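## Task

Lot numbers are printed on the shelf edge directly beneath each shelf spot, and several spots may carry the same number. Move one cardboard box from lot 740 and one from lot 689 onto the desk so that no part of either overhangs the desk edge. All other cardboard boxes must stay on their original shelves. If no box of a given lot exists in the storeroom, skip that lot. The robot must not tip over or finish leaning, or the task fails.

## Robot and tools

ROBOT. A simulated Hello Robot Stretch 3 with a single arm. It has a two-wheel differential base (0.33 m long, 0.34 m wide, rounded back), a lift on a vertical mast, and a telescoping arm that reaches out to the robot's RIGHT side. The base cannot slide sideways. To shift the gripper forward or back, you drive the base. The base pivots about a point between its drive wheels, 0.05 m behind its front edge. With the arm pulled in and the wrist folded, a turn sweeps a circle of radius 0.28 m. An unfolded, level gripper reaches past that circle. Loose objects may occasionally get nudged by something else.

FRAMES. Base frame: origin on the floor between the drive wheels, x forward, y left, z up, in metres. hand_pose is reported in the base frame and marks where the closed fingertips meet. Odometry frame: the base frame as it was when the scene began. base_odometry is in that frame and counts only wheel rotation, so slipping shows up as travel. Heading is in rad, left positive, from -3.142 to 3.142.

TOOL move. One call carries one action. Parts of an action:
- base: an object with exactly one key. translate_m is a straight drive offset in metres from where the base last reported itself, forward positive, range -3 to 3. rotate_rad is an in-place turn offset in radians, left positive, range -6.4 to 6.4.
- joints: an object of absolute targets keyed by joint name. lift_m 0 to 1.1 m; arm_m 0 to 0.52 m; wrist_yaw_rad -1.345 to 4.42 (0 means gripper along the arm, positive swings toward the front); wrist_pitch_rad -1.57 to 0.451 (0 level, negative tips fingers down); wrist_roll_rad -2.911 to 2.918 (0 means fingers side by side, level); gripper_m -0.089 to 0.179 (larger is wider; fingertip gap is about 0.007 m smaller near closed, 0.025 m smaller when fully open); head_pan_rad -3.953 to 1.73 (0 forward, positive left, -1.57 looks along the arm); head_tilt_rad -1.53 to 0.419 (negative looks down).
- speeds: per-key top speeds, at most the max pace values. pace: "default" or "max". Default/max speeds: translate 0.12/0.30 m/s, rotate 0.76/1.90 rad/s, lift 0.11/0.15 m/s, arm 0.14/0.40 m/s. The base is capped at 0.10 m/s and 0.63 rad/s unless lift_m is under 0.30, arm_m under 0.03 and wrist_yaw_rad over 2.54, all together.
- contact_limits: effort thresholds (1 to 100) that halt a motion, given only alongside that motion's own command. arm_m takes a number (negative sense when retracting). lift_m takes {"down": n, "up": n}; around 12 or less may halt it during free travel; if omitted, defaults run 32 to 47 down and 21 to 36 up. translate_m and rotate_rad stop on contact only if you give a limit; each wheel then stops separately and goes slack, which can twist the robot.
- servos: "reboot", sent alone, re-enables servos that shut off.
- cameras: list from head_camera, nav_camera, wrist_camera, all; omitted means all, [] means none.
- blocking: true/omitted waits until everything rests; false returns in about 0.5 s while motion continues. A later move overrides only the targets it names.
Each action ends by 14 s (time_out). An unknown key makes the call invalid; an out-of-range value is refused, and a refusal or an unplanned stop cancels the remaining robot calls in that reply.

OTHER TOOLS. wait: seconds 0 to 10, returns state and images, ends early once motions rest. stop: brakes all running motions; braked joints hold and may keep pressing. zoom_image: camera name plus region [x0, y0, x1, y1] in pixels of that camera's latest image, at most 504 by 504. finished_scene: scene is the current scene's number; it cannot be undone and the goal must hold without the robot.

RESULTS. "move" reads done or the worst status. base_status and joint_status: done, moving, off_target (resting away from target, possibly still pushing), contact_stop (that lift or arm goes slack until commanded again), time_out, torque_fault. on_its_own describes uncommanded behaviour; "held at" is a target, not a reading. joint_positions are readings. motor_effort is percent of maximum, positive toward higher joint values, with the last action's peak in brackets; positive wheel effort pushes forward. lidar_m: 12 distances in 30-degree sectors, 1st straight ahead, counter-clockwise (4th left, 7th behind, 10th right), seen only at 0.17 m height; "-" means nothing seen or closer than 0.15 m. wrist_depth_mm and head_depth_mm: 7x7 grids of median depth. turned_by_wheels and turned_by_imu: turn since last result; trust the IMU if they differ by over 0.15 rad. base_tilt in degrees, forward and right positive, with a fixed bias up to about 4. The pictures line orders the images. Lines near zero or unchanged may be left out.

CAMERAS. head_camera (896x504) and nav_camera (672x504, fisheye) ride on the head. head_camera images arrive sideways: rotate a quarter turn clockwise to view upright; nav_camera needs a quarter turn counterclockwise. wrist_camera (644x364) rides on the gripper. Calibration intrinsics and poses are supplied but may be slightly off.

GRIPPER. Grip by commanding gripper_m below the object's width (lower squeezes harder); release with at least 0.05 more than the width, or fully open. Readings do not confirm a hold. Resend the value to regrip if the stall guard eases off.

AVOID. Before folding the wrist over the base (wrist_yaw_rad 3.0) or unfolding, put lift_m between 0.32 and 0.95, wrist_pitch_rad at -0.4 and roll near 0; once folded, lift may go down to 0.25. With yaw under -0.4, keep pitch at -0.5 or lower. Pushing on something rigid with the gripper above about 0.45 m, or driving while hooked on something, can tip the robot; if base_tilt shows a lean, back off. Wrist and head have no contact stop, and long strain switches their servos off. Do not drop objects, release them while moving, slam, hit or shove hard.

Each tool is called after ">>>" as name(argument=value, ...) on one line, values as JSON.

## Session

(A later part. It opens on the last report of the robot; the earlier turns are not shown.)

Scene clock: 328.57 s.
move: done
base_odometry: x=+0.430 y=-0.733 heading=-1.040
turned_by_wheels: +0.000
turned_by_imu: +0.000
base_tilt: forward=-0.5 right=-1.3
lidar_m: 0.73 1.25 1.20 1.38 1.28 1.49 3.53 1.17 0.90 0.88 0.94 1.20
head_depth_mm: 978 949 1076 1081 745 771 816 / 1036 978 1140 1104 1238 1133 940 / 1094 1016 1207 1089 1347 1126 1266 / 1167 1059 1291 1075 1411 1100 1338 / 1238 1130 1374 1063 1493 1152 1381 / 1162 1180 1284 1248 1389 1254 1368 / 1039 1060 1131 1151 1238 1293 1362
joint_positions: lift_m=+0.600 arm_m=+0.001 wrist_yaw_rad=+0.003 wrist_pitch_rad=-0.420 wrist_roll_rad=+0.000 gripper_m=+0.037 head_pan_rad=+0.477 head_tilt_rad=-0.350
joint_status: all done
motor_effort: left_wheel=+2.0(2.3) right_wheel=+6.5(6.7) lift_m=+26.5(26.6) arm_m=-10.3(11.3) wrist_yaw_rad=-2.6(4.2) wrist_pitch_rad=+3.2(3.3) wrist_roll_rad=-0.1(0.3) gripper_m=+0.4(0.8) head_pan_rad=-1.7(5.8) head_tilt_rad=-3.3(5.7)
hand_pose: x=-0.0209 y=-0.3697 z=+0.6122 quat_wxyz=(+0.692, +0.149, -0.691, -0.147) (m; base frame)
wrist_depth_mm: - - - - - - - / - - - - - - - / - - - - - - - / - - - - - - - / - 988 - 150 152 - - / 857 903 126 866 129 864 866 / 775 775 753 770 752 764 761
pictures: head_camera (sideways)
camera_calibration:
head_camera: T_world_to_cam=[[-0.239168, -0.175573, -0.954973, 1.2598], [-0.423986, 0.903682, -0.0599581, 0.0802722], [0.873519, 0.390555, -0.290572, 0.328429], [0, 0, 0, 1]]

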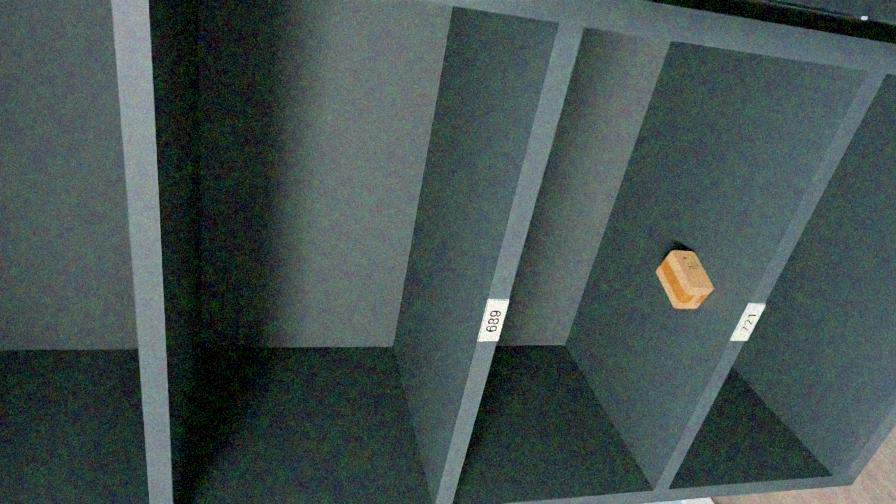

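>>> move(joints={"head_pan_rad": -0.5, "head_tilt_rad": -0.35}, cameras=["head_camera"])

>>> zoom_image(camera="head_camera", region=[400, 200, 540, 340])

Scene clock: 358.50 s.
move: done
base_odometry: x=+0.430 y=-0.733 heading=-1.040
turned_by_wheels: +0.000
turned_by_imu: +0.000
base_tilt: forward=-0.3 right=-1.2
lidar_m: 0.73 1.25 1.20 1.38 1.29 1.49 3.51 1.17 0.90 0.88 0.94 1.20
head_depth_mm: 988 976 1038 1037 1118 1167 1235 / 1125 1102 1195 1114 1274 1216 1321 / 1163 1029 1308 1089 1445 1122 1389 / 1105 1045 1242 1072 1395 1117 1336 / 1044 1088 1174 1053 1329 1106 1258 / 995 1044 1113 1044 1250 1108 950 / 946 1001 1058 1030 1173 1097 888
joint_positions: lift_m=+0.600 arm_m=+0.001 wrist_yaw_rad=+0.003 wrist_pitch_rad=-0.420 wrist_roll_rad=+0.000 gripper_m=+0.037 head_pan_rad=-0.527 head_tilt_rad=-0.350
joint_status: all done
motor_effort: left_wheel=+1.7(2.2) right_wheel=+6.4(7.0) lift_m=+27.1(27.3) arm_m=-10.4(10.5) wrist_yaw_rad=-3.6(4.3) wrist_pitch_rad=+3.3(3.3) wrist_roll_rad=-0.1(0.3) gripper_m=+0.5(1.0) head_pan_rad=+1.4(6.4) head_tilt_rad=-3.1(7.0)
hand_pose: x=-0.0209 y=-0.3697 z=+0.6122 quat_wxyz=(+0.692, +0.149, -0.691, -0.147) (m; base frame)
wrist_depth_mm: - - - - - - - / - - - - - - - / - - - - - - - / - - - - - - - / - 980 - 150 152 - - / 860 890 126 856 129 854 835 / 778 773 758 777 742 757 758
pictures: head_camera (sideways)
camera_calibration:
head_camera: T_world_to_cam=[[-0.276612, 0.1073, -0.954973, 1.26003], [0.534115, 0.843283, -0.0599581, 0.0744277], [0.798879, -0.52665, -0.290572, 0.328884], [0, 0, 0, 1]]

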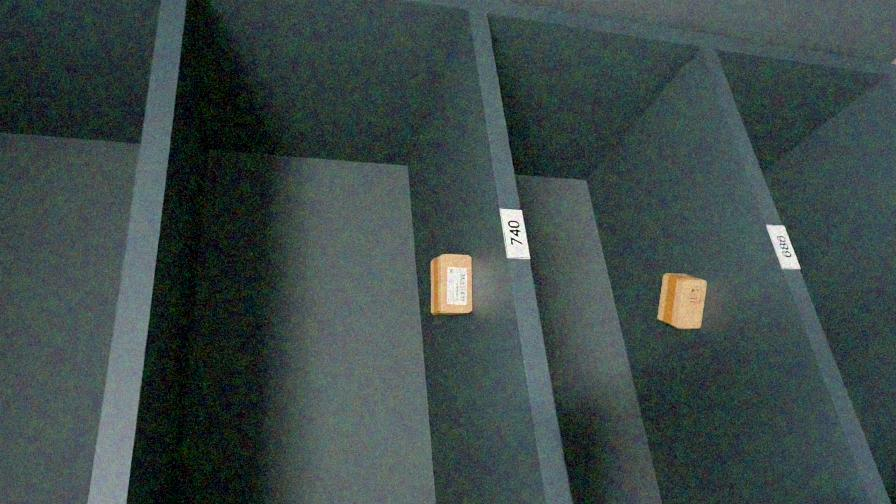

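Scaled by 3.600 from the camera's 896x504 image, which has a finer 1280x720 frame.

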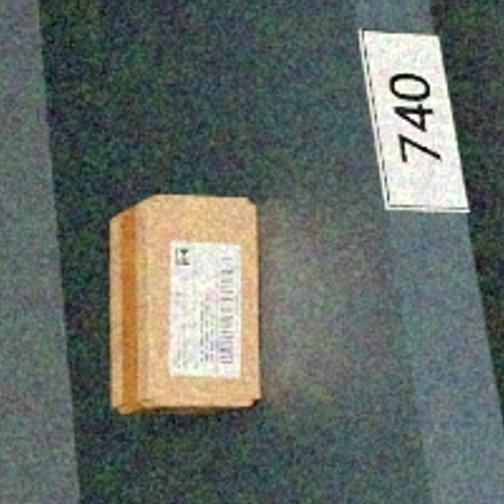

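>>> move(base={"rotate_rad": 1.57}, joints={"lift_m": 0.93, "wrist_pitch_rad": 0.0, "gripper_m": 0.179, "head_pan_rad": -1.57, "head_tilt_rad": -0.3}, cameras=["head_camera", "wrist_camera"])

Scene clock: 373.20 s.
move: done
base_odometry: x=+0.430 y=-0.733 heading=+0.529
turned_by_wheels: +1.570
turned_by_imu: +1.545
base_tilt: forward=-0.2 right=-1.3
lidar_m: 1.38 1.28 1.50 3.51 1.19 0.90 0.88 0.94 1.21 0.73 1.25 1.20
head_depth_mm: 995 944 1093 1130 848 1223 929 / 1005 977 1104 1138 840 1212 897 / 1010 800 1107 1151 832 1201 - / 617 658 744 715 766 1057 - / 1007 651 1100 1034 753 809 861 / 1021 881 1119 1156 865 1178 941 / 1026 913 1129 1163 860 1173 935
base_status: done
joint_positions: lift_m=+0.930 arm_m=+0.001 wrist_yaw_rad=+0.003 wrist_pitch_rad=-0.022 wrist_roll_rad=+0.000 gripper_m=+0.179 head_pan_rad=-1.570 head_tilt_rad=-0.300
joint_status: all done
motor_effort: left_wheel=-8.4(12.3) right_wheel=+9.4(12.7) lift_m=+30.4(34.0) arm_m=-13.0(14.0) wrist_yaw_rad=-2.0(4.1) wrist_pitch_rad=+3.6(5.9) wrist_roll_rad=-0.1(0.3) gripper_m=+0.1(84.7) head_pan_rad=+3.3(4.2) head_tilt_rad=+5.7(7.6)
hand_pose: x=-0.0208 y=-0.4012 z=+1.0389 quat_wxyz=(+0.707, +0.009, -0.707, -0.007) (m; base frame)
wrist_depth_mm: - - - 456 - - - / - - - 479 - - - / - - - - - - - / - - - - - - 582 / - - - 648 - - - / - - - 786 - - - / - - - - - - 105
pictures: head_camera (sideways), wrist_camera
camera_calibration:
head_camera: T_world_to_cam=[[-0.0463647, 0.244737, -0.96848, 1.27627], [0.997497, -0.040477, -0.0579824, 0.0690328], [-0.0533916, -0.968744, -0.242248, 0.271188], [0, 0, 0, 1]]
wrist_camera: T_world_to_cam=[[-0.998869, -0.0466359, -0.00922225, -0.023241], [-0.00137931, 0.222343, -0.974968, 1.13462], [0.0475189, -0.973853, -0.222156, 0.00726027], [0, 0, 0, 1]]

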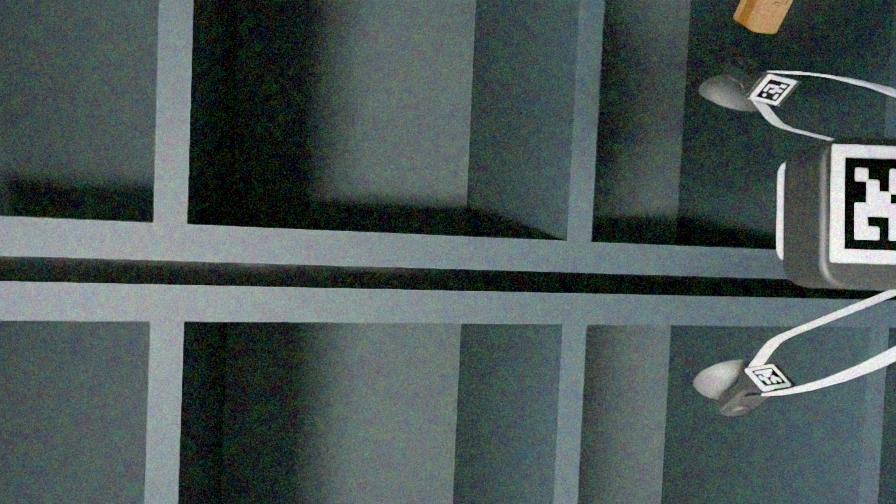

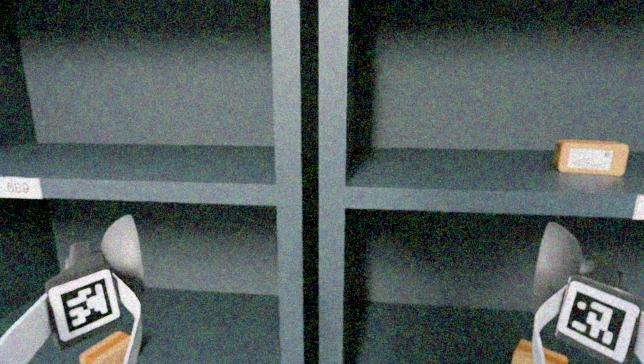

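>>> move(base={"translate_m": -0.43}, joints={"wrist_pitch_rad": -0.15}, cameras=["head_camera", "wrist_camera"])

Scene clock: 411.53 s.
move: done
base_odometry: x=+0.059 y=-0.950 heading=+0.529
turned_by_wheels: +0.000
turned_by_imu: +0.000
base_tilt: forward=-0.3 right=-1.2
lidar_m: 1.80 1.64 2.50 1.46 0.62 0.47 0.46 0.49 0.70 1.15 0.83 1.55
head_depth_mm: 971 756 1070 1107 790 1138 927 / 981 776 1073 1109 839 1211 846 / 986 800 1077 1120 826 1210 989 / 987 826 1091 1122 820 1197 982 / 992 853 1097 1131 812 1187 911 / 1002 884 1102 1132 862 1179 833 / 994 924 1086 1051 857 1105 903
base_status: done
joint_positions: lift_m=+0.930 arm_m=+0.001 wrist_yaw_rad=+0.003 wrist_pitch_rad=-0.164 wrist_roll_rad=+0.000 gripper_m=+0.179 head_pan_rad=-1.570 head_tilt_rad=-0.300
joint_status: all done
motor_effort: left_wheel=-6.4(12.5) right_wheel=-4.9(10.6) lift_m=+22.9(31.0) arm_m=-10.8(12.9) wrist_yaw_rad=-2.3(4.7) wrist_pitch_rad=+2.1(3.7) wrist_roll_rad=+0.0(0.3) gripper_m=+0.7(1.1) head_pan_rad=+3.3(3.8) head_tilt_rad=+5.0(6.2)
hand_pose: x=-0.0208 y=-0.3944 z=+1.0031 quat_wxyz=(+0.705, +0.059, -0.704, -0.057) (m; base frame)
wrist_depth_mm: - - - - - 755 - / - - - - - - - / - - - 471 - - - / - - - - - - - / - 142 - - - 919 - / - 126 - 792 - - - / - - - - - - 105
pictures: head_camera (sideways), wrist_camera
camera_calibration:
head_camera: T_world_to_cam=[[-0.0464927, 0.244713, -0.96848, 1.27627], [0.997518, -0.0399551, -0.0579824, 0.0690326], [-0.0528847, -0.968772, -0.242248, 0.271185], [0, 0, 0, 1]]
wrist_camera: T_world_to_cam=[[-0.998879, -0.0447763, -0.0153488, -0.0164229], [-0.00170108, 0.358015, -0.933714, 1.11027], [0.0473033, -0.932642, -0.35769, 0.158103], [0, 0, 0, 1]]

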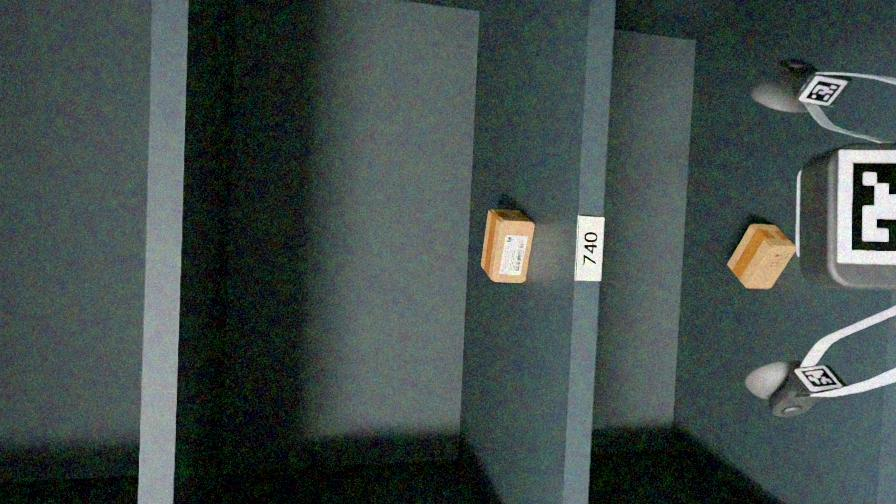

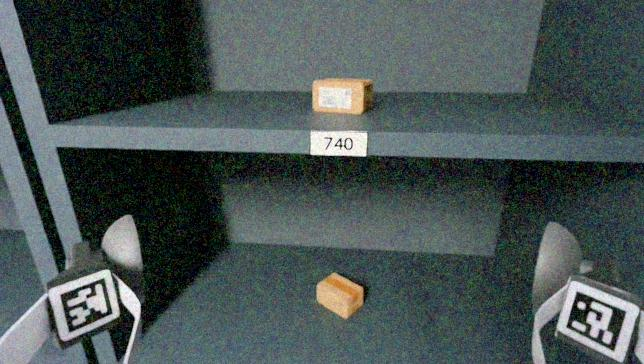

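>>> zoom_image(camera="head_camera", region=[460, 190, 560, 290])

>>> zoom_image(camera="wrist_camera", region=[290, 60, 400, 170])

Scaled by 5.040 from the camera's 896x504 image, which has a finer 1280x720 frame.

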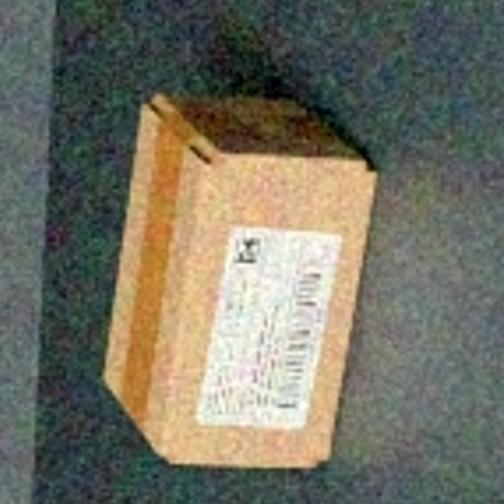

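Scaled by 4.582.

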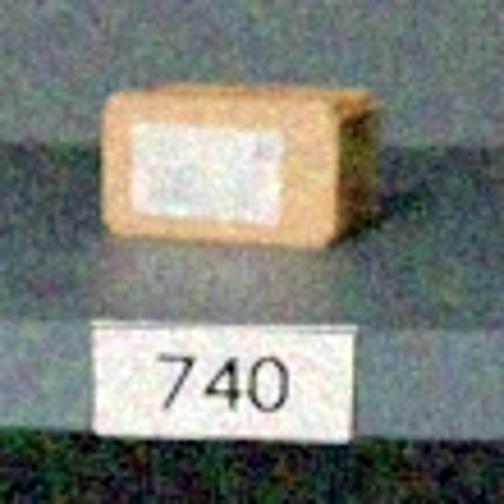

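>>> move(base={"translate_m": 0.047}, joints={"wrist_yaw_rad": -0.33, "lift_m": 0.95}, cameras=["wrist_camera"])

>>> move(joints={"arm_m": 0.38}, contact_limits={"arm_m": 40}, cameras=["head_camera", "wrist_camera"])

Scene clock: 490.93 s.
move: done
turned_by_wheels: +0.000
turned_by_imu: +0.000
base_status: done
joint_status: all done
motor_effort: left_wheel=+5.9(9.1) right_wheel=+5.3(10.1) lift_m=+23.3(32.4) arm_m=-9.3(11.2) wrist_yaw_rad=-2.1(6.0) wrist_pitch_rad=+2.2(2.4) wrist_roll_rad=+0.0(0.3) gripper_m=+0.8(1.1) head_pan_rad=+2.6(3.6) head_tilt_rad=+4.4(5.5)
pictures: wrist_camera
camera_calibration:
wrist_camera: T_world_to_cam=[[-0.959605, 0.28093, -0.0153862, 0.0321644], [0.114527, 0.340082, -0.933396, 1.12848], [-0.256986, -0.897453, -0.358519, 0.164773], [0, 0, 0, 1]]

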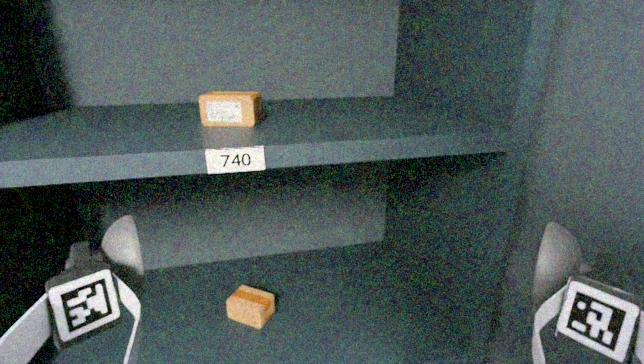

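Scene clock: 494.93 s.
move: done
base_odometry: x=+0.100 y=-0.926 heading=+0.529
turned_by_wheels: +0.000
turned_by_imu: +0.000
base_tilt: forward=-0.3 right=-1.3
lidar_m: 1.76 1.60 2.48 1.60 0.68 0.52 0.51 0.54 0.77 1.15 0.81 1.51
head_depth_mm: 976 758 1068 1108 378 - 932 / 982 778 1074 1116 385 1165 926 / 991 802 1082 1108 481 1203 920 / 989 825 1087 1131 502 1195 916 / 995 853 1091 1132 811 1185 911 / 998 886 1099 1130 863 1182 909 / 938 866 980 993 857 1041 907
joint_positions: lift_m=+0.950 arm_m=+0.380 wrist_yaw_rad=-0.327 wrist_pitch_rad=-0.165 wrist_roll_rad=+0.000 gripper_m=+0.179 head_pan_rad=-1.570 head_tilt_rad=-0.300
joint_status: all done
motor_effort: left_wheel=+5.6(6.3) right_wheel=+5.4(6.0) lift_m=+26.9(27.1) arm_m=+13.9(15.7) wrist_yaw_rad=-3.1(4.4) wrist_pitch_rad=+2.3(2.4) wrist_roll_rad=+0.1(0.3) gripper_m=+0.6(1.1) head_pan_rad=+3.1(3.6) head_tilt_rad=+4.5(5.9)
contact_limits: arm_m 40 (drawing in: default 32, maximum 55; extending or still: default 41, maximum 69)
hand_pose: x=-0.1014 y=-0.7605 z=+1.0228 quat_wxyz=(+0.686, -0.057, -0.704, -0.173) (m; base frame)
wrist_depth_mm: - - - - - 545 - / - - - - - 572 - / - - - - - - - / - - 231 230 - - - / - 143 241 - - - - / - 126 - - - - - / - - - - - - 105
pictures: head_camera (sideways), wrist_camera
camera_calibration:
head_camera: T_world_to_cam=[[-0.0464927, 0.244713, -0.96848, 1.27627], [0.997518, -0.039955, -0.0579824, 0.0690326], [-0.0528846, -0.968772, -0.242248, 0.271185], [0, 0, 0, 1]]
wrist_camera: T_world_to_cam=[[-0.959558, 0.281091, -0.0153881, 0.138843], [0.114597, 0.340103, -0.93338, 1.25751], [-0.257131, -0.897395, -0.35856, -0.175668], [0, 0, 0, 1]]

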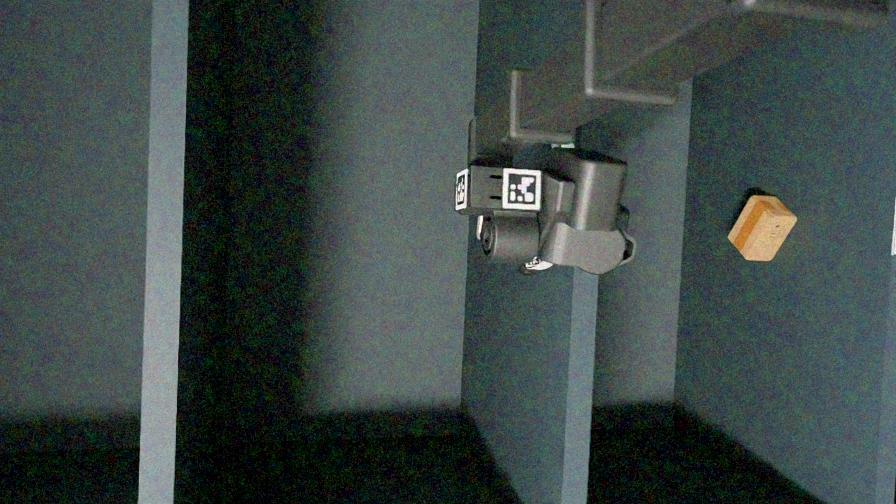

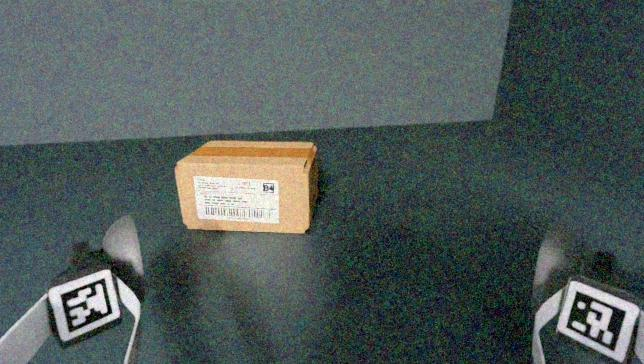

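>>> move(base={"translate_m": 0.031}, cameras=[])

>>> move(joints={"arm_m": 0.45}, contact_limits={"arm_m": 35}, cameras=["wrist_camera"])

Scene clock: 537.20 s.
move: done
turned_by_wheels: +0.000
turned_by_imu: +0.000
base_status: done
motor_effort: left_wheel=+6.9(9.9) right_wheel=+5.6(9.5) lift_m=+30.1(30.6) arm_m=+12.8(13.9) wrist_yaw_rad=-2.6(4.2) wrist_pitch_rad=+2.3(2.4) wrist_roll_rad=-0.2(0.3) gripper_m=+0.8(0.9) head_pan_rad=+2.6(3.1) head_tilt_rad=+4.2(5.3)
contact_limits: arm_m 40 (drawing in: default 32, maximum 55; extending or still: default 41, maximum 69)
pictures: none

Scene clock: 538.90 s.
move: done
base_odometry: x=+0.126 y=-0.911 heading=+0.529
turned_by_wheels: +0.000
turned_by_imu: +0.000
base_tilt: forward=-0.4 right=-1.2
lidar_m: 1.73 1.57 2.46 1.70 0.72 0.55 0.54 0.57 0.82 1.15 0.79 1.48
head_depth_mm: 979 757 1070 1108 330 - 897 / 983 777 1072 1119 376 1160 921 / 988 800 1083 827 717 1201 918 / 990 823 1093 1123 721 1193 918 / 995 856 1093 1140 809 1187 910 / 1003 888 1103 1129 862 1179 906 / 862 797 899 922 848 973 883
joint_positions: lift_m=+0.950 arm_m=+0.450 wrist_yaw_rad=-0.327 wrist_pitch_rad=-0.165 wrist_roll_rad=+0.000 gripper_m=+0.179 head_pan_rad=-1.570 head_tilt_rad=-0.300
joint_status: all done
motor_effort: left_wheel=+6.4(7.3) right_wheel=+5.7(6.4) lift_m=+29.9(31.1) arm_m=+13.7(15.6) wrist_yaw_rad=-2.6(4.3) wrist_pitch_rad=+2.4(2.5) wrist_roll_rad=+0.2(0.3) gripper_m=+0.7(1.0) head_pan_rad=+2.9(3.2) head_tilt_rad=+4.1(5.3)
contact_limits: arm_m 35 (drawing in: default 32, maximum 55; extending or still: default 41, maximum 69)
hand_pose: x=-0.1014 y=-0.8305 z=+1.0228 quat_wxyz=(+0.686, -0.057, -0.704, -0.173) (m; base frame)
wrist_depth_mm: - - - - - - 490 / - - - - - - - / - - - - - - - / - - 181 193 180 - - / - 143 180 177 173 - - / - 126 - 185 - - - / - - - - - - 105
pictures: wrist_camera
camera_calibration:
wrist_camera: T_world_to_cam=[[-0.959554, 0.281104, -0.0153881, 0.158527], [0.114602, 0.340101, -0.93338, 1.28131], [-0.257143, -0.897392, -0.35856, -0.238483], [0, 0, 0, 1]]

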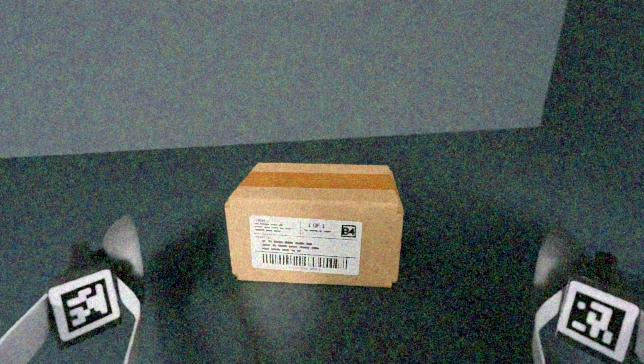

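>>> move(joints={"arm_m": 0.505}, contact_limits={"arm_m": 35}, cameras=["wrist_camera"])

Scene clock: 555.43 s.
move: done
base_odometry: x=+0.126 y=-0.911 heading=+0.529
turned_by_wheels: +0.000
turned_by_imu: +0.000
base_tilt: forward=-0.3 right=-1.3
lidar_m: 1.73 1.57 2.46 1.70 0.72 0.55 0.54 0.57 0.82 1.14 0.79 1.48
head_depth_mm: 981 760 1075 1109 358 - 902 / 986 777 1079 1114 358 1159 925 / 986 799 1079 619 745 1207 921 / 996 826 1090 1117 725 1197 918 / 994 856 1090 1133 814 1190 909 / 1002 885 1098 1127 865 1178 907 / 864 795 899 921 849 970 884
joint_positions: lift_m=+0.950 arm_m=+0.505 wrist_yaw_rad=-0.327 wrist_pitch_rad=-0.165 wrist_roll_rad=+0.000 gripper_m=+0.179 head_pan_rad=-1.570 head_tilt_rad=-0.300
joint_status: all done
motor_effort: left_wheel=+6.7(7.1) right_wheel=+5.2(6.2) lift_m=+28.3(29.1) arm_m=+13.7(15.5) wrist_yaw_rad=-3.0(4.1) wrist_pitch_rad=+2.3(2.5) wrist_roll_rad=+0.0(0.3) gripper_m=+0.9(1.0) head_pan_rad=+2.5(2.9) head_tilt_rad=+4.3(5.0)
contact_limits: arm_m 35 (drawing in: default 32, maximum 55; extending or still: default 41, maximum 69)
hand_pose: x=-0.1014 y=-0.8855 z=+1.0228 quat_wxyz=(+0.686, -0.057, -0.704, -0.173) (m; base frame)
wrist_depth_mm: 331 - - - - - 451 / - - - - - - 477 / - - - - - - 485 / - - - - - - - / - 143 133 139 140 - - / - 126 128 125 122 - - / - - 137 134 130 - 105
pictures: wrist_camera
camera_calibration:
wrist_camera: T_world_to_cam=[[-0.959554, 0.281104, -0.0153882, 0.173988], [0.114602, 0.340101, -0.93338, 1.30002], [-0.257143, -0.897392, -0.35856, -0.287841], [0, 0, 0, 1]]

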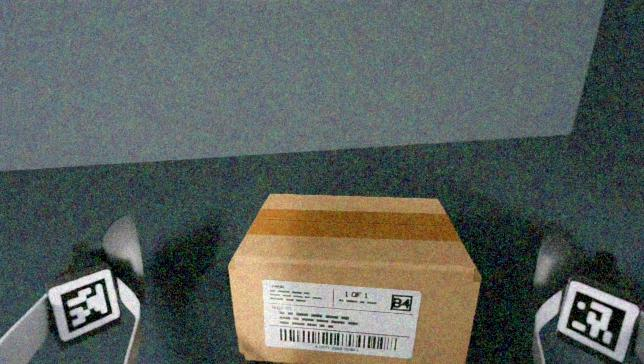

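>>> move(joints={"gripper_m": 0.05}, cameras=["wrist_camera"])

Scene clock: 567.03 s.
move: done
base_odometry: x=+0.126 y=-0.911 heading=+0.529
turned_by_wheels: +0.000
turned_by_imu: +0.000
base_tilt: forward=-0.3 right=-1.3
lidar_m: 1.73 1.57 2.46 1.70 0.72 0.55 0.54 0.57 0.82 1.15 0.79 1.48
head_depth_mm: 978 757 1073 1109 359 - 900 / 983 778 1079 1112 358 1160 921 / 987 800 1081 618 768 1201 921 / 994 825 1093 1120 727 1200 919 / 998 856 1097 1134 812 1186 910 / 1003 885 1103 1129 862 1177 912 / 862 796 899 923 850 971 884
joint_positions: lift_m=+0.950 arm_m=+0.505 wrist_yaw_rad=-0.329 wrist_pitch_rad=-0.165 wrist_roll_rad=+0.000 gripper_m=+0.051 head_pan_rad=-1.570 head_tilt_rad=-0.300
joint_status: all done
motor_effort: left_wheel=+6.4(7.2) right_wheel=+5.6(6.5) lift_m=+26.2(27.4) arm_m=+10.5(11.7) wrist_yaw_rad=-2.1(4.1) wrist_pitch_rad=+2.3(2.5) wrist_roll_rad=-0.1(0.3) gripper_m=-16.5(90.9) head_pan_rad=+2.3(2.6) head_tilt_rad=+3.9(4.8)
contact_limits: arm_m 35 (drawing in: default 32, maximum 55; extending or still: default 41, maximum 69)
hand_pose: x=-0.1018 y=-0.8854 z=+1.0228 quat_wxyz=(+0.686, -0.057, -0.704, -0.173) (m; base frame)
wrist_depth_mm: 332 - - - - - 457 / - - - - - - 479 / - - - - - - 482 / - - - 179 - - - / - - 142 140 145 - - / - - 135 135 134 122 - / - - 145 143 141 112 -
pictures: wrist_camera
camera_calibration:
wrist_camera: T_world_to_cam=[[-0.959087, 0.282693, -0.0153882, 0.175031], [0.115165, 0.339911, -0.93338, 1.29991], [-0.258629, -0.896965, -0.35856, -0.287595], [0, 0, 0, 1]]

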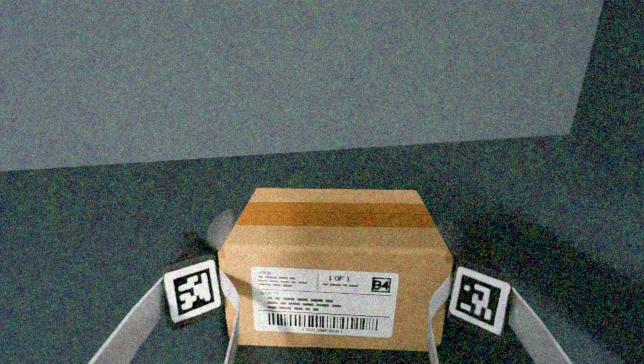

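>>> move(joints={"lift_m": 1.02}, speeds={"lift_m": 0.05}, cameras=["wrist_camera", "head_camera"])

Scene clock: 575.47 s.
move: done
base_odometry: x=+0.126 y=-0.911 heading=+0.529
turned_by_wheels: +0.000
turned_by_imu: +0.000
base_tilt: forward=-0.3 right=-1.3
lidar_m: 1.73 1.57 2.45 1.70 0.72 0.55 0.54 0.57 0.82 1.14 0.79 1.48
head_depth_mm: 979 758 1075 1103 783 1222 930 / 988 781 1071 394 836 1210 928 / 992 799 1072 586 828 1202 919 / 993 824 1087 607 820 1192 919 / 998 854 1096 1133 812 1191 912 / 1005 887 1101 1128 863 1181 907 / 864 797 900 922 848 972 884
joint_positions: lift_m=+1.020 arm_m=+0.505 wrist_yaw_rad=-0.329 wrist_pitch_rad=-0.174 wrist_roll_rad=+0.000 gripper_m=+0.051 head_pan_rad=-1.570 head_tilt_rad=-0.300
joint_status: all done
motor_effort: left_wheel=+6.1(6.6) right_wheel=+5.8(6.5) lift_m=+30.6(33.6) arm_m=+6.7(8.5) wrist_yaw_rad=-1.5(2.8) wrist_pitch_rad=+4.0(4.2) wrist_roll_rad=-0.2(0.2) gripper_m=-15.9(16.8) head_pan_rad=+1.7(2.6) head_tilt_rad=+3.9(4.5)
contact_limits: arm_m 35 (drawing in: default 32, maximum 55; extending or still: default 41, maximum 69)
hand_pose: x=-0.1016 y=-0.8848 z=+1.0905 quat_wxyz=(+0.685, -0.054, -0.705, -0.176) (m; base frame)
wrist_depth_mm: 332 - - - - - 457 / - - - - - - 479 / - - - - - - 505 / - - - - - - 506 / - - 141 141 144 - - / - - 136 135 134 122 - / - - 144 143 141 - -
pictures: head_camera (sideways), wrist_camera
camera_calibration:
head_camera: T_world_to_cam=[[-0.0464928, 0.244713, -0.96848, 1.27627], [0.997518, -0.0399548, -0.0579824, 0.0690326], [-0.0528845, -0.968772, -0.242248, 0.271184], [0, 0, 0, 1]]
wrist_camera: T_world_to_cam=[[-0.959039, 0.282836, -0.0157756, 0.176651], [0.117938, 0.348029, -0.930036, 1.3667], [-0.257557, -0.893801, -0.367131, -0.250486], [0, 0, 0, 1]]

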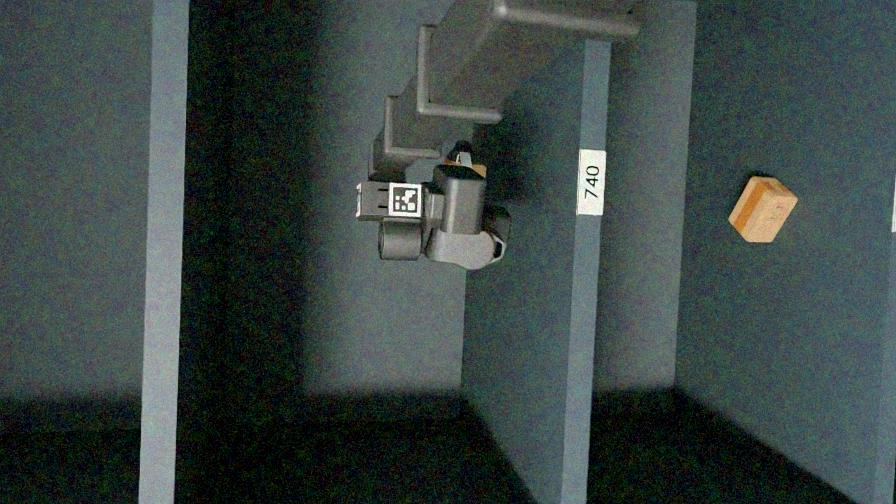

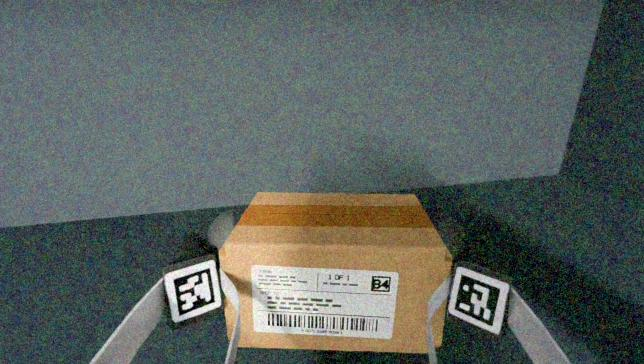

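>>> move(joints={"arm_m": 0.02}, cameras=["wrist_camera"])

>>> move(base={"translate_m": 0.55}, joints={"wrist_yaw_rad": 0.0}, cameras=["wrist_camera"])

>>> move(base={"rotate_rad": 1.59}, joints={"head_pan_rad": -0.8, "head_tilt_rad": -0.4}, cameras=["wrist_camera", "head_camera", "nav_camera"])

Scene clock: 596.37 s.
move: done
turned_by_wheels: +0.000
turned_by_imu: +0.000
joint_status: all done
motor_effort: left_wheel=+6.5(6.7) right_wheel=+5.5(6.6) lift_m=+30.0(31.6) arm_m=-12.8(15.5) wrist_yaw_rad=-1.9(3.4) wrist_pitch_rad=+4.2(4.3) wrist_roll_rad=-0.1(0.3) gripper_m=-16.0(16.9) head_pan_rad=+1.0(2.5) head_tilt_rad=+3.7(4.3)
pictures: wrist_camera
camera_calibration:
wrist_camera: T_world_to_cam=[[-0.959035, 0.282847, -0.0158061, 0.0395113], [0.118156, 0.34867, -0.929768, 1.19771], [-0.257471, -0.893547, -0.367807, 0.18384], [0, 0, 0, 1]]

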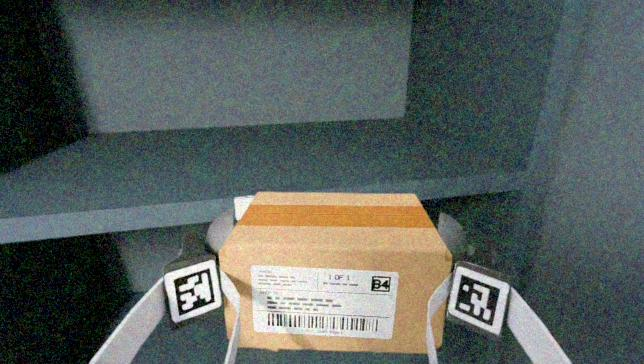

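Scene clock: 602.97 s.
move: done
turned_by_wheels: +0.000
turned_by_imu: +0.000
base_status: done
joint_status: all done
motor_effort: left_wheel=+2.0(10.3) right_wheel=+8.2(13.1) lift_m=+29.1(31.0) arm_m=+2.1(12.9) wrist_yaw_rad=+2.4(4.8) wrist_pitch_rad=+4.2(4.3) wrist_roll_rad=+0.0(0.3) gripper_m=-16.7(16.8) head_pan_rad=+1.0(2.2) head_tilt_rad=+3.5(4.2)
pictures: wrist_camera
camera_calibration:
wrist_camera: T_world_to_cam=[[-0.999103, -0.0392872, -0.0158062, -0.0144804], [0.000232866, 0.368146, -0.929768, 1.1984], [0.042347, -0.928938, -0.367807, 0.184414], [0, 0, 0, 1]]

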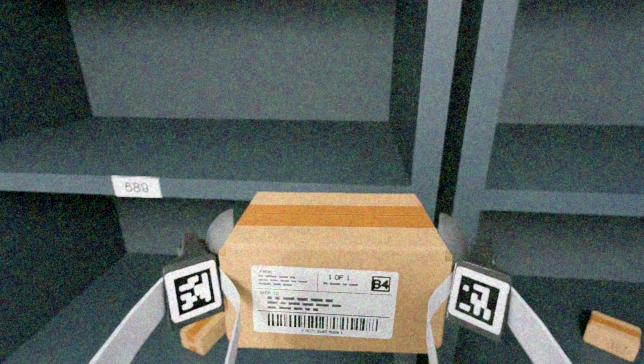

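Scene clock: 606.60 s.
move: done
base_odometry: x=+0.601 y=-0.633 heading=+2.119
turned_by_wheels: +1.590
turned_by_imu: +1.564
base_tilt: forward=-0.3 right=-1.2
lidar_m: 3.49 1.44 1.10 1.08 1.14 0.75 0.75 1.06 1.21 1.19 1.13 1.34
head_depth_mm: 1137 1187 1242 1300 1357 1424 1399 / 1240 1304 1358 1417 1501 1594 1422 / 1360 1436 1504 1548 1639 1712 1411 / 1522 1595 1698 1687 1213 1550 1401 / 1702 1805 1932 1677 1079 1767 1363 / 1937 2084 2242 1661 1125 1693 1386 / 2247 2439 2685 1635 1523 1738 1390
base_status: done
joint_positions: lift_m=+1.020 arm_m=+0.020 wrist_yaw_rad=-0.003 wrist_pitch_rad=-0.175 wrist_roll_rad=+0.000 gripper_m=+0.051 head_pan_rad=-0.800 head_tilt_rad=-0.400
joint_status: all done
motor_effort: left_wheel=-8.4(12.9) right_wheel=+8.9(12.3) lift_m=+28.4(29.9) arm_m=+1.0(4.9) wrist_yaw_rad=+0.9(3.2) wrist_pitch_rad=+4.2(4.3) wrist_roll_rad=-0.3(0.3) gripper_m=-16.0(17.0) head_pan_rad=-2.9(5.6) head_tilt_rad=-4.0(6.5)
hand_pose: x=-0.0221 y=-0.4131 z=+1.0904 quat_wxyz=(+0.705, +0.061, -0.704, -0.063) (m; base frame)
wrist_depth_mm: - - - - - - - / - - - - - 828 - / - - - - - 876 - / - - - - - 925 - / - - 143 140 143 985 - / - 124 136 136 134 - - / - - 146 144 143 - -
pictures: head_camera (sideways), nav_camera (sideways), wrist_camera
camera_calibration:
head_camera: T_world_to_cam=[[-0.270404, 0.211754, -0.939171, 1.23936], [0.739484, 0.670334, -0.061771, 0.0755312], [0.616478, -0.711205, -0.337849, 0.391526], [0, 0, 0, 1]]
nav_camera: T_world_to_cam=[[0.266633, -0.249825, 0.930857, -1.17003], [-0.705977, -0.70813, 0.0121697, 0.0386389], [0.656128, -0.660408, -0.365182, 0.424512], [0, 0, 0, 1]]
wrist_camera: T_world_to_cam=[[-0.999095, -0.0394882, -0.0158061, -0.0145138], [0.00015874, 0.368146, -0.929768, 1.1984], [0.0425338, -0.928929, -0.367807, 0.184411], [0, 0, 0, 1]]

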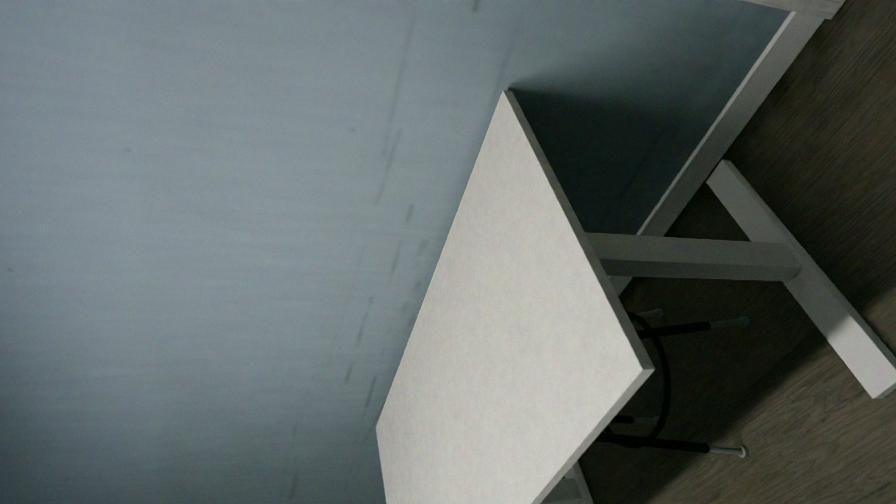

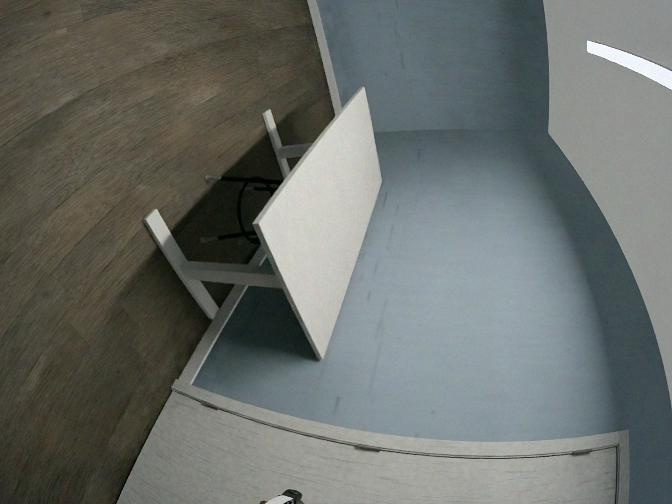

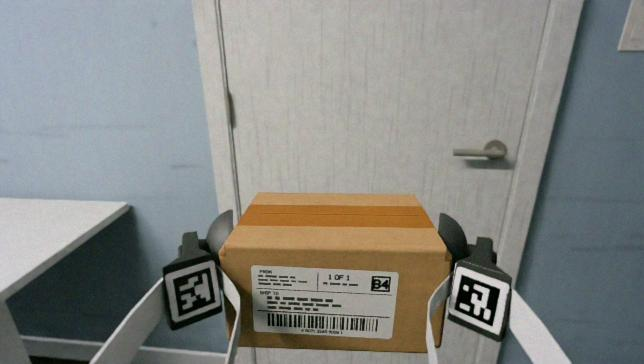

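>>> move(base={"translate_m": 0.9}, joints={"head_pan_rad": -1.57, "head_tilt_rad": -0.5}, cameras=["wrist_camera", "head_camera", "nav_camera"])

Scene clock: 635.50 s.
move: done
base_odometry: x=+0.132 y=+0.135 heading=+2.119
turned_by_wheels: +0.000
turned_by_imu: -0.001
base_tilt: forward=-0.1 right=-1.2
lidar_m: 2.64 1.36 1.04 1.02 1.08 1.56 1.63 1.66 1.29 0.83 0.73 1.41
head_depth_mm: 1030 1109 1204 - - - - / 1031 1115 1220 1311 - - - / 1041 1129 1220 1298 - - - / 1050 1126 1228 1310 - - 1298 / 1056 1135 1240 1308 887 716 1270 / 1064 1139 1244 1297 919 711 1264 / 1060 1151 1256 1289 910 709 1263
base_status: done
joint_positions: lift_m=+1.020 arm_m=+0.020 wrist_yaw_rad=-0.003 wrist_pitch_rad=-0.175 wrist_roll_rad=+0.000 gripper_m=+0.051 head_pan_rad=-1.570 head_tilt_rad=-0.500
joint_status: all done
motor_effort: left_wheel=+1.9(9.3) right_wheel=+7.9(13.5) lift_m=+26.9(29.0) arm_m=-11.6(14.0) wrist_yaw_rad=+2.3(3.9) wrist_pitch_rad=+4.1(4.3) wrist_roll_rad=+0.2(0.3) gripper_m=-16.5(16.9) head_pan_rad=+3.6(5.0) head_tilt_rad=+4.9(7.4)
hand_pose: x=-0.0221 y=-0.4131 z=+1.0904 quat_wxyz=(+0.705, +0.061, -0.704, -0.063) (m; base frame)
wrist_depth_mm: - - - - - - - / - - - - - - - / - - - - - - - / - - - - - - - / - - 143 140 145 - - / - - 136 135 134 - - / - - 144 143 141 - -
pictures: head_camera (sideways), nav_camera (sideways), wrist_camera
camera_calibration:
head_camera: T_world_to_cam=[[-0.0466303, 0.432279, -0.900533, 1.18757], [0.997506, -0.0276745, -0.0649361, 0.0780696], [-0.0529923, -0.901315, -0.42991, 0.515413], [0, 0, 0, 1]]
nav_camera: T_world_to_cam=[[0.0174082, -0.45602, 0.889799, -1.11494], [-0.99979, -0.0175841, 0.0105483, 0.0425434], [0.010836, -0.889796, -0.45623, 0.54693], [0, 0, 0, 1]]
wrist_camera: T_world_to_cam=[[-0.999095, -0.0394881, -0.0158061, -0.0145135], [0.000158799, 0.368146, -0.929768, 1.1984], [0.0425337, -0.928929, -0.367807, 0.184416], [0, 0, 0, 1]]

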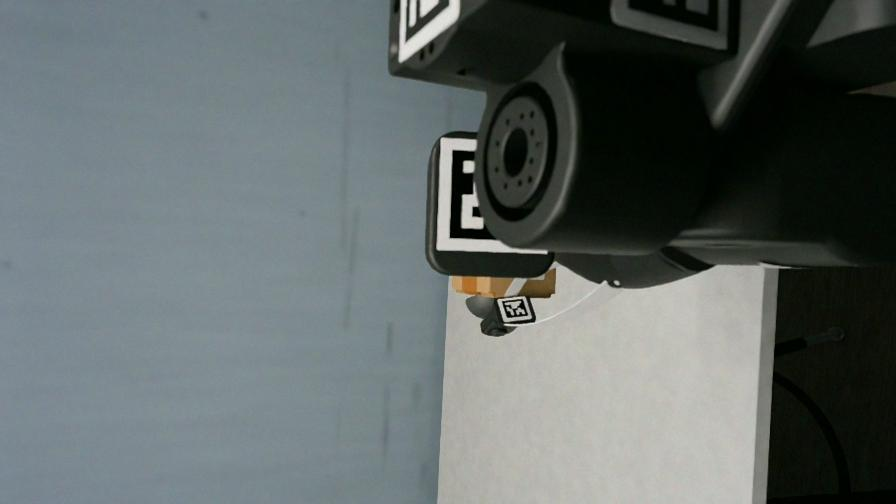

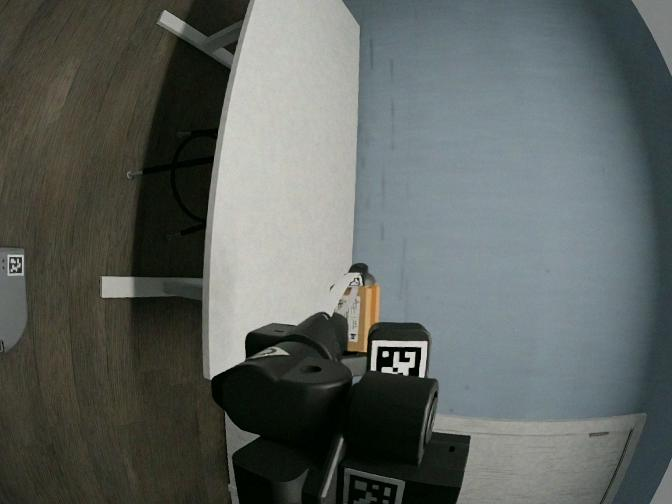

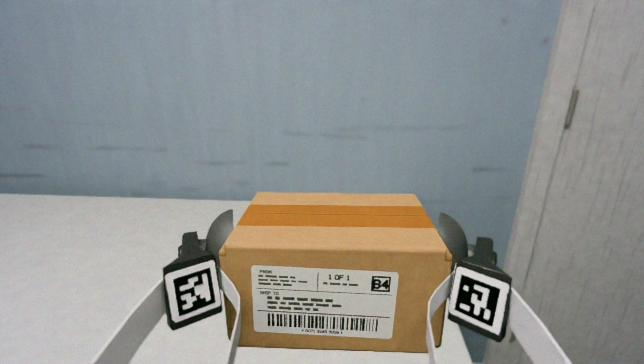

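>>> move(joints={"arm_m": 0.33}, cameras=[])

>>> move(joints={"lift_m": 0.71}, contact_limits={"lift_m": {"down": 20}}, cameras=["head_camera", "wrist_camera"])

>>> move(joints={"lift_m": 0.665}, speeds={"lift_m": 0.02}, contact_limits={"lift_m": {"down": 12}}, cameras=["head_camera", "wrist_camera"])

Scene clock: 656.73 s.
move: done
turned_by_wheels: +0.000
turned_by_imu: +0.000
joint_status: all done
motor_effort: left_wheel=+1.3(1.9) right_wheel=+8.2(9.2) lift_m=+26.1(27.0) arm_m=+13.5(16.5) wrist_yaw_rad=+0.8(3.0) wrist_pitch_rad=+4.2(4.3) wrist_roll_rad=+0.1(0.3) gripper_m=-16.1(16.8) head_pan_rad=+3.3(3.9) head_tilt_rad=+3.3(4.9)
pictures: none

Scene clock: 660.40 s.
move: done
turned_by_wheels: +0.000
turned_by_imu: +0.000
joint_status: all done
motor_effort: left_wheel=+1.4(2.1) right_wheel=+8.7(9.1) lift_m=+23.8(27.1) arm_m=+13.8(14.5) wrist_yaw_rad=+1.7(2.8) wrist_pitch_rad=+4.3(4.3) wrist_roll_rad=-0.2(0.3) gripper_m=-15.9(16.9) head_pan_rad=+3.1(3.8) head_tilt_rad=+2.6(4.4)
contact_limits: lift_m down 20 (down: maximum 72; up: maximum 65)
pictures: head_camera (sideways), wrist_camera
camera_calibration:
head_camera: T_world_to_cam=[[-0.0466462, 0.432151, -0.900594, 1.18765], [0.997507, -0.0276468, -0.0649321, 0.0780644], [-0.052959, -0.901378, -0.429783, 0.515248], [0, 0, 0, 1]]
wrist_camera: T_world_to_cam=[[-0.999095, -0.0394818, -0.0158224, -0.031638], [0.000159821, 0.368506, -0.929625, 1.02435], [0.0425339, -0.928787, -0.368166, -0.217201], [0, 0, 0, 1]]

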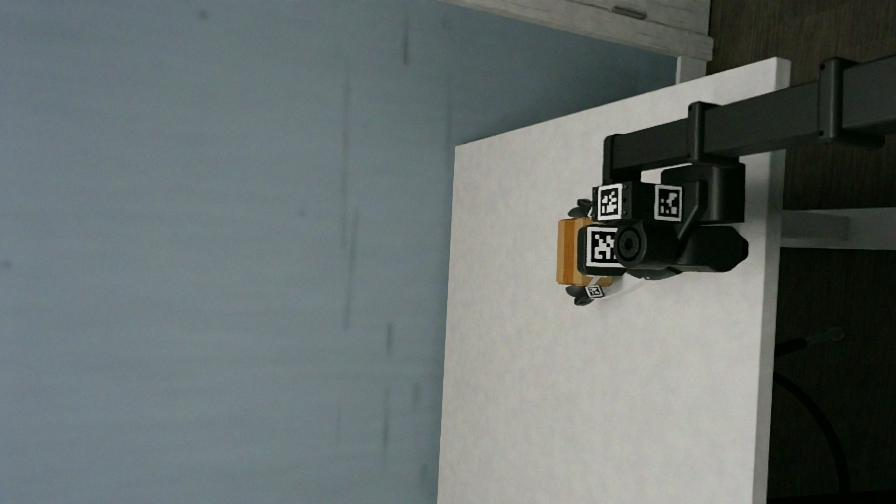

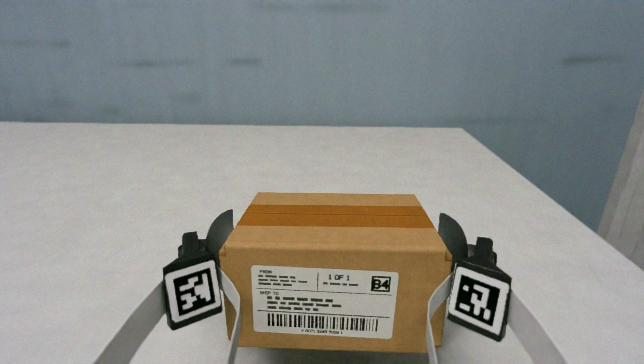

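Scene clock: 663.03 s.
move: done
base_odometry: x=+0.132 y=+0.135 heading=+2.119
turned_by_wheels: +0.000
turned_by_imu: +0.000
base_tilt: forward=-0.3 right=-1.3
lidar_m: 2.64 1.36 1.04 1.02 1.08 1.56 1.63 1.66 1.29 0.83 0.73 1.42
head_depth_mm: 1028 1107 1207 1317 1439 1551 1322 / 1037 1116 1217 1330 1402 728 437 / 1038 1122 1217 1286 942 553 1245 / 1049 1127 1227 1298 855 578 1223 / 1054 1136 1245 1304 931 716 1272 / 1057 1149 1246 1306 919 712 1261 / 1068 1147 1257 1298 916 710 1257
joint_positions: lift_m=+0.665 arm_m=+0.330 wrist_yaw_rad=-0.003 wrist_pitch_rad=-0.118 wrist_roll_rad=+0.000 gripper_m=+0.051 head_pan_rad=-1.570 head_tilt_rad=-0.500
joint_status: all done
motor_effort: left_wheel=+0.9(1.8) right_wheel=+8.4(9.1) lift_m=+19.3(26.9) arm_m=+12.6(14.0) wrist_yaw_rad=+2.3(2.9) wrist_pitch_rad=-6.3(6.7) wrist_roll_rad=+0.1(0.3) gripper_m=-15.9(16.8) head_pan_rad=+2.7(3.9) head_tilt_rad=+2.3(4.0)
contact_limits: lift_m down 12 (down: maximum 72; up: maximum 65)
hand_pose: x=-0.0221 y=-0.7266 z=+0.7497 quat_wxyz=(+0.706, +0.041, -0.706, -0.043) (m; base frame)
wrist_depth_mm: - - - - - - - / - - - - - - - / - - - - - - - / - - - 184 - - - / - - 138 138 144 - - / - - 135 136 134 122 - / - - 144 143 141 - -
pictures: head_camera (sideways), wrist_camera
camera_calibration:
head_camera: T_world_to_cam=[[-0.0466463, 0.432151, -0.900594, 1.18765], [0.997507, -0.0276466, -0.0649321, 0.0780644], [-0.0529589, -0.901378, -0.429783, 0.515248], [0, 0, 0, 1]]
wrist_camera: T_world_to_cam=[[-0.999095, -0.0403712, -0.0133707, -0.0347429], [0.0000082343, 0.314216, -0.949351, 0.972579], [0.0425277, -0.948493, -0.313932, -0.286718], [0, 0, 0, 1]]

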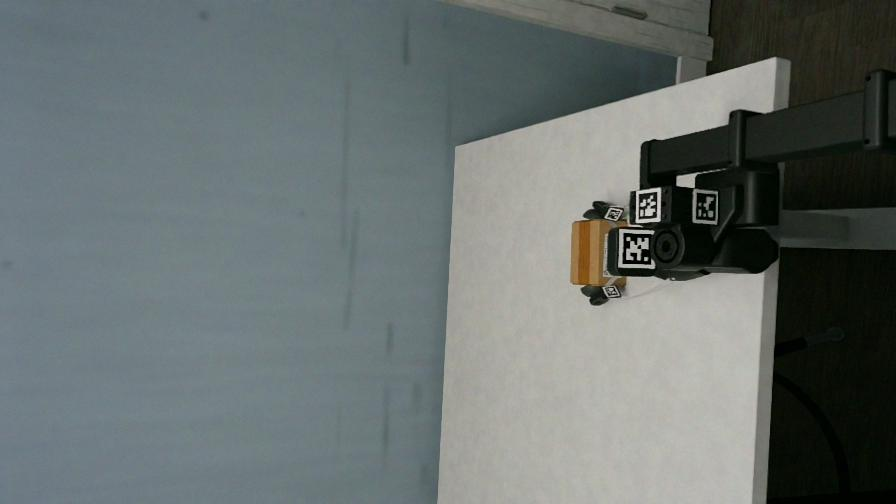

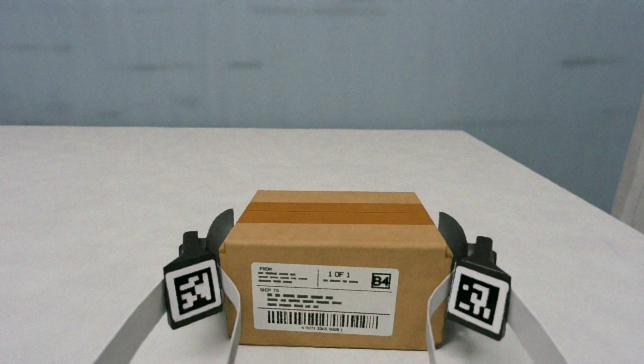

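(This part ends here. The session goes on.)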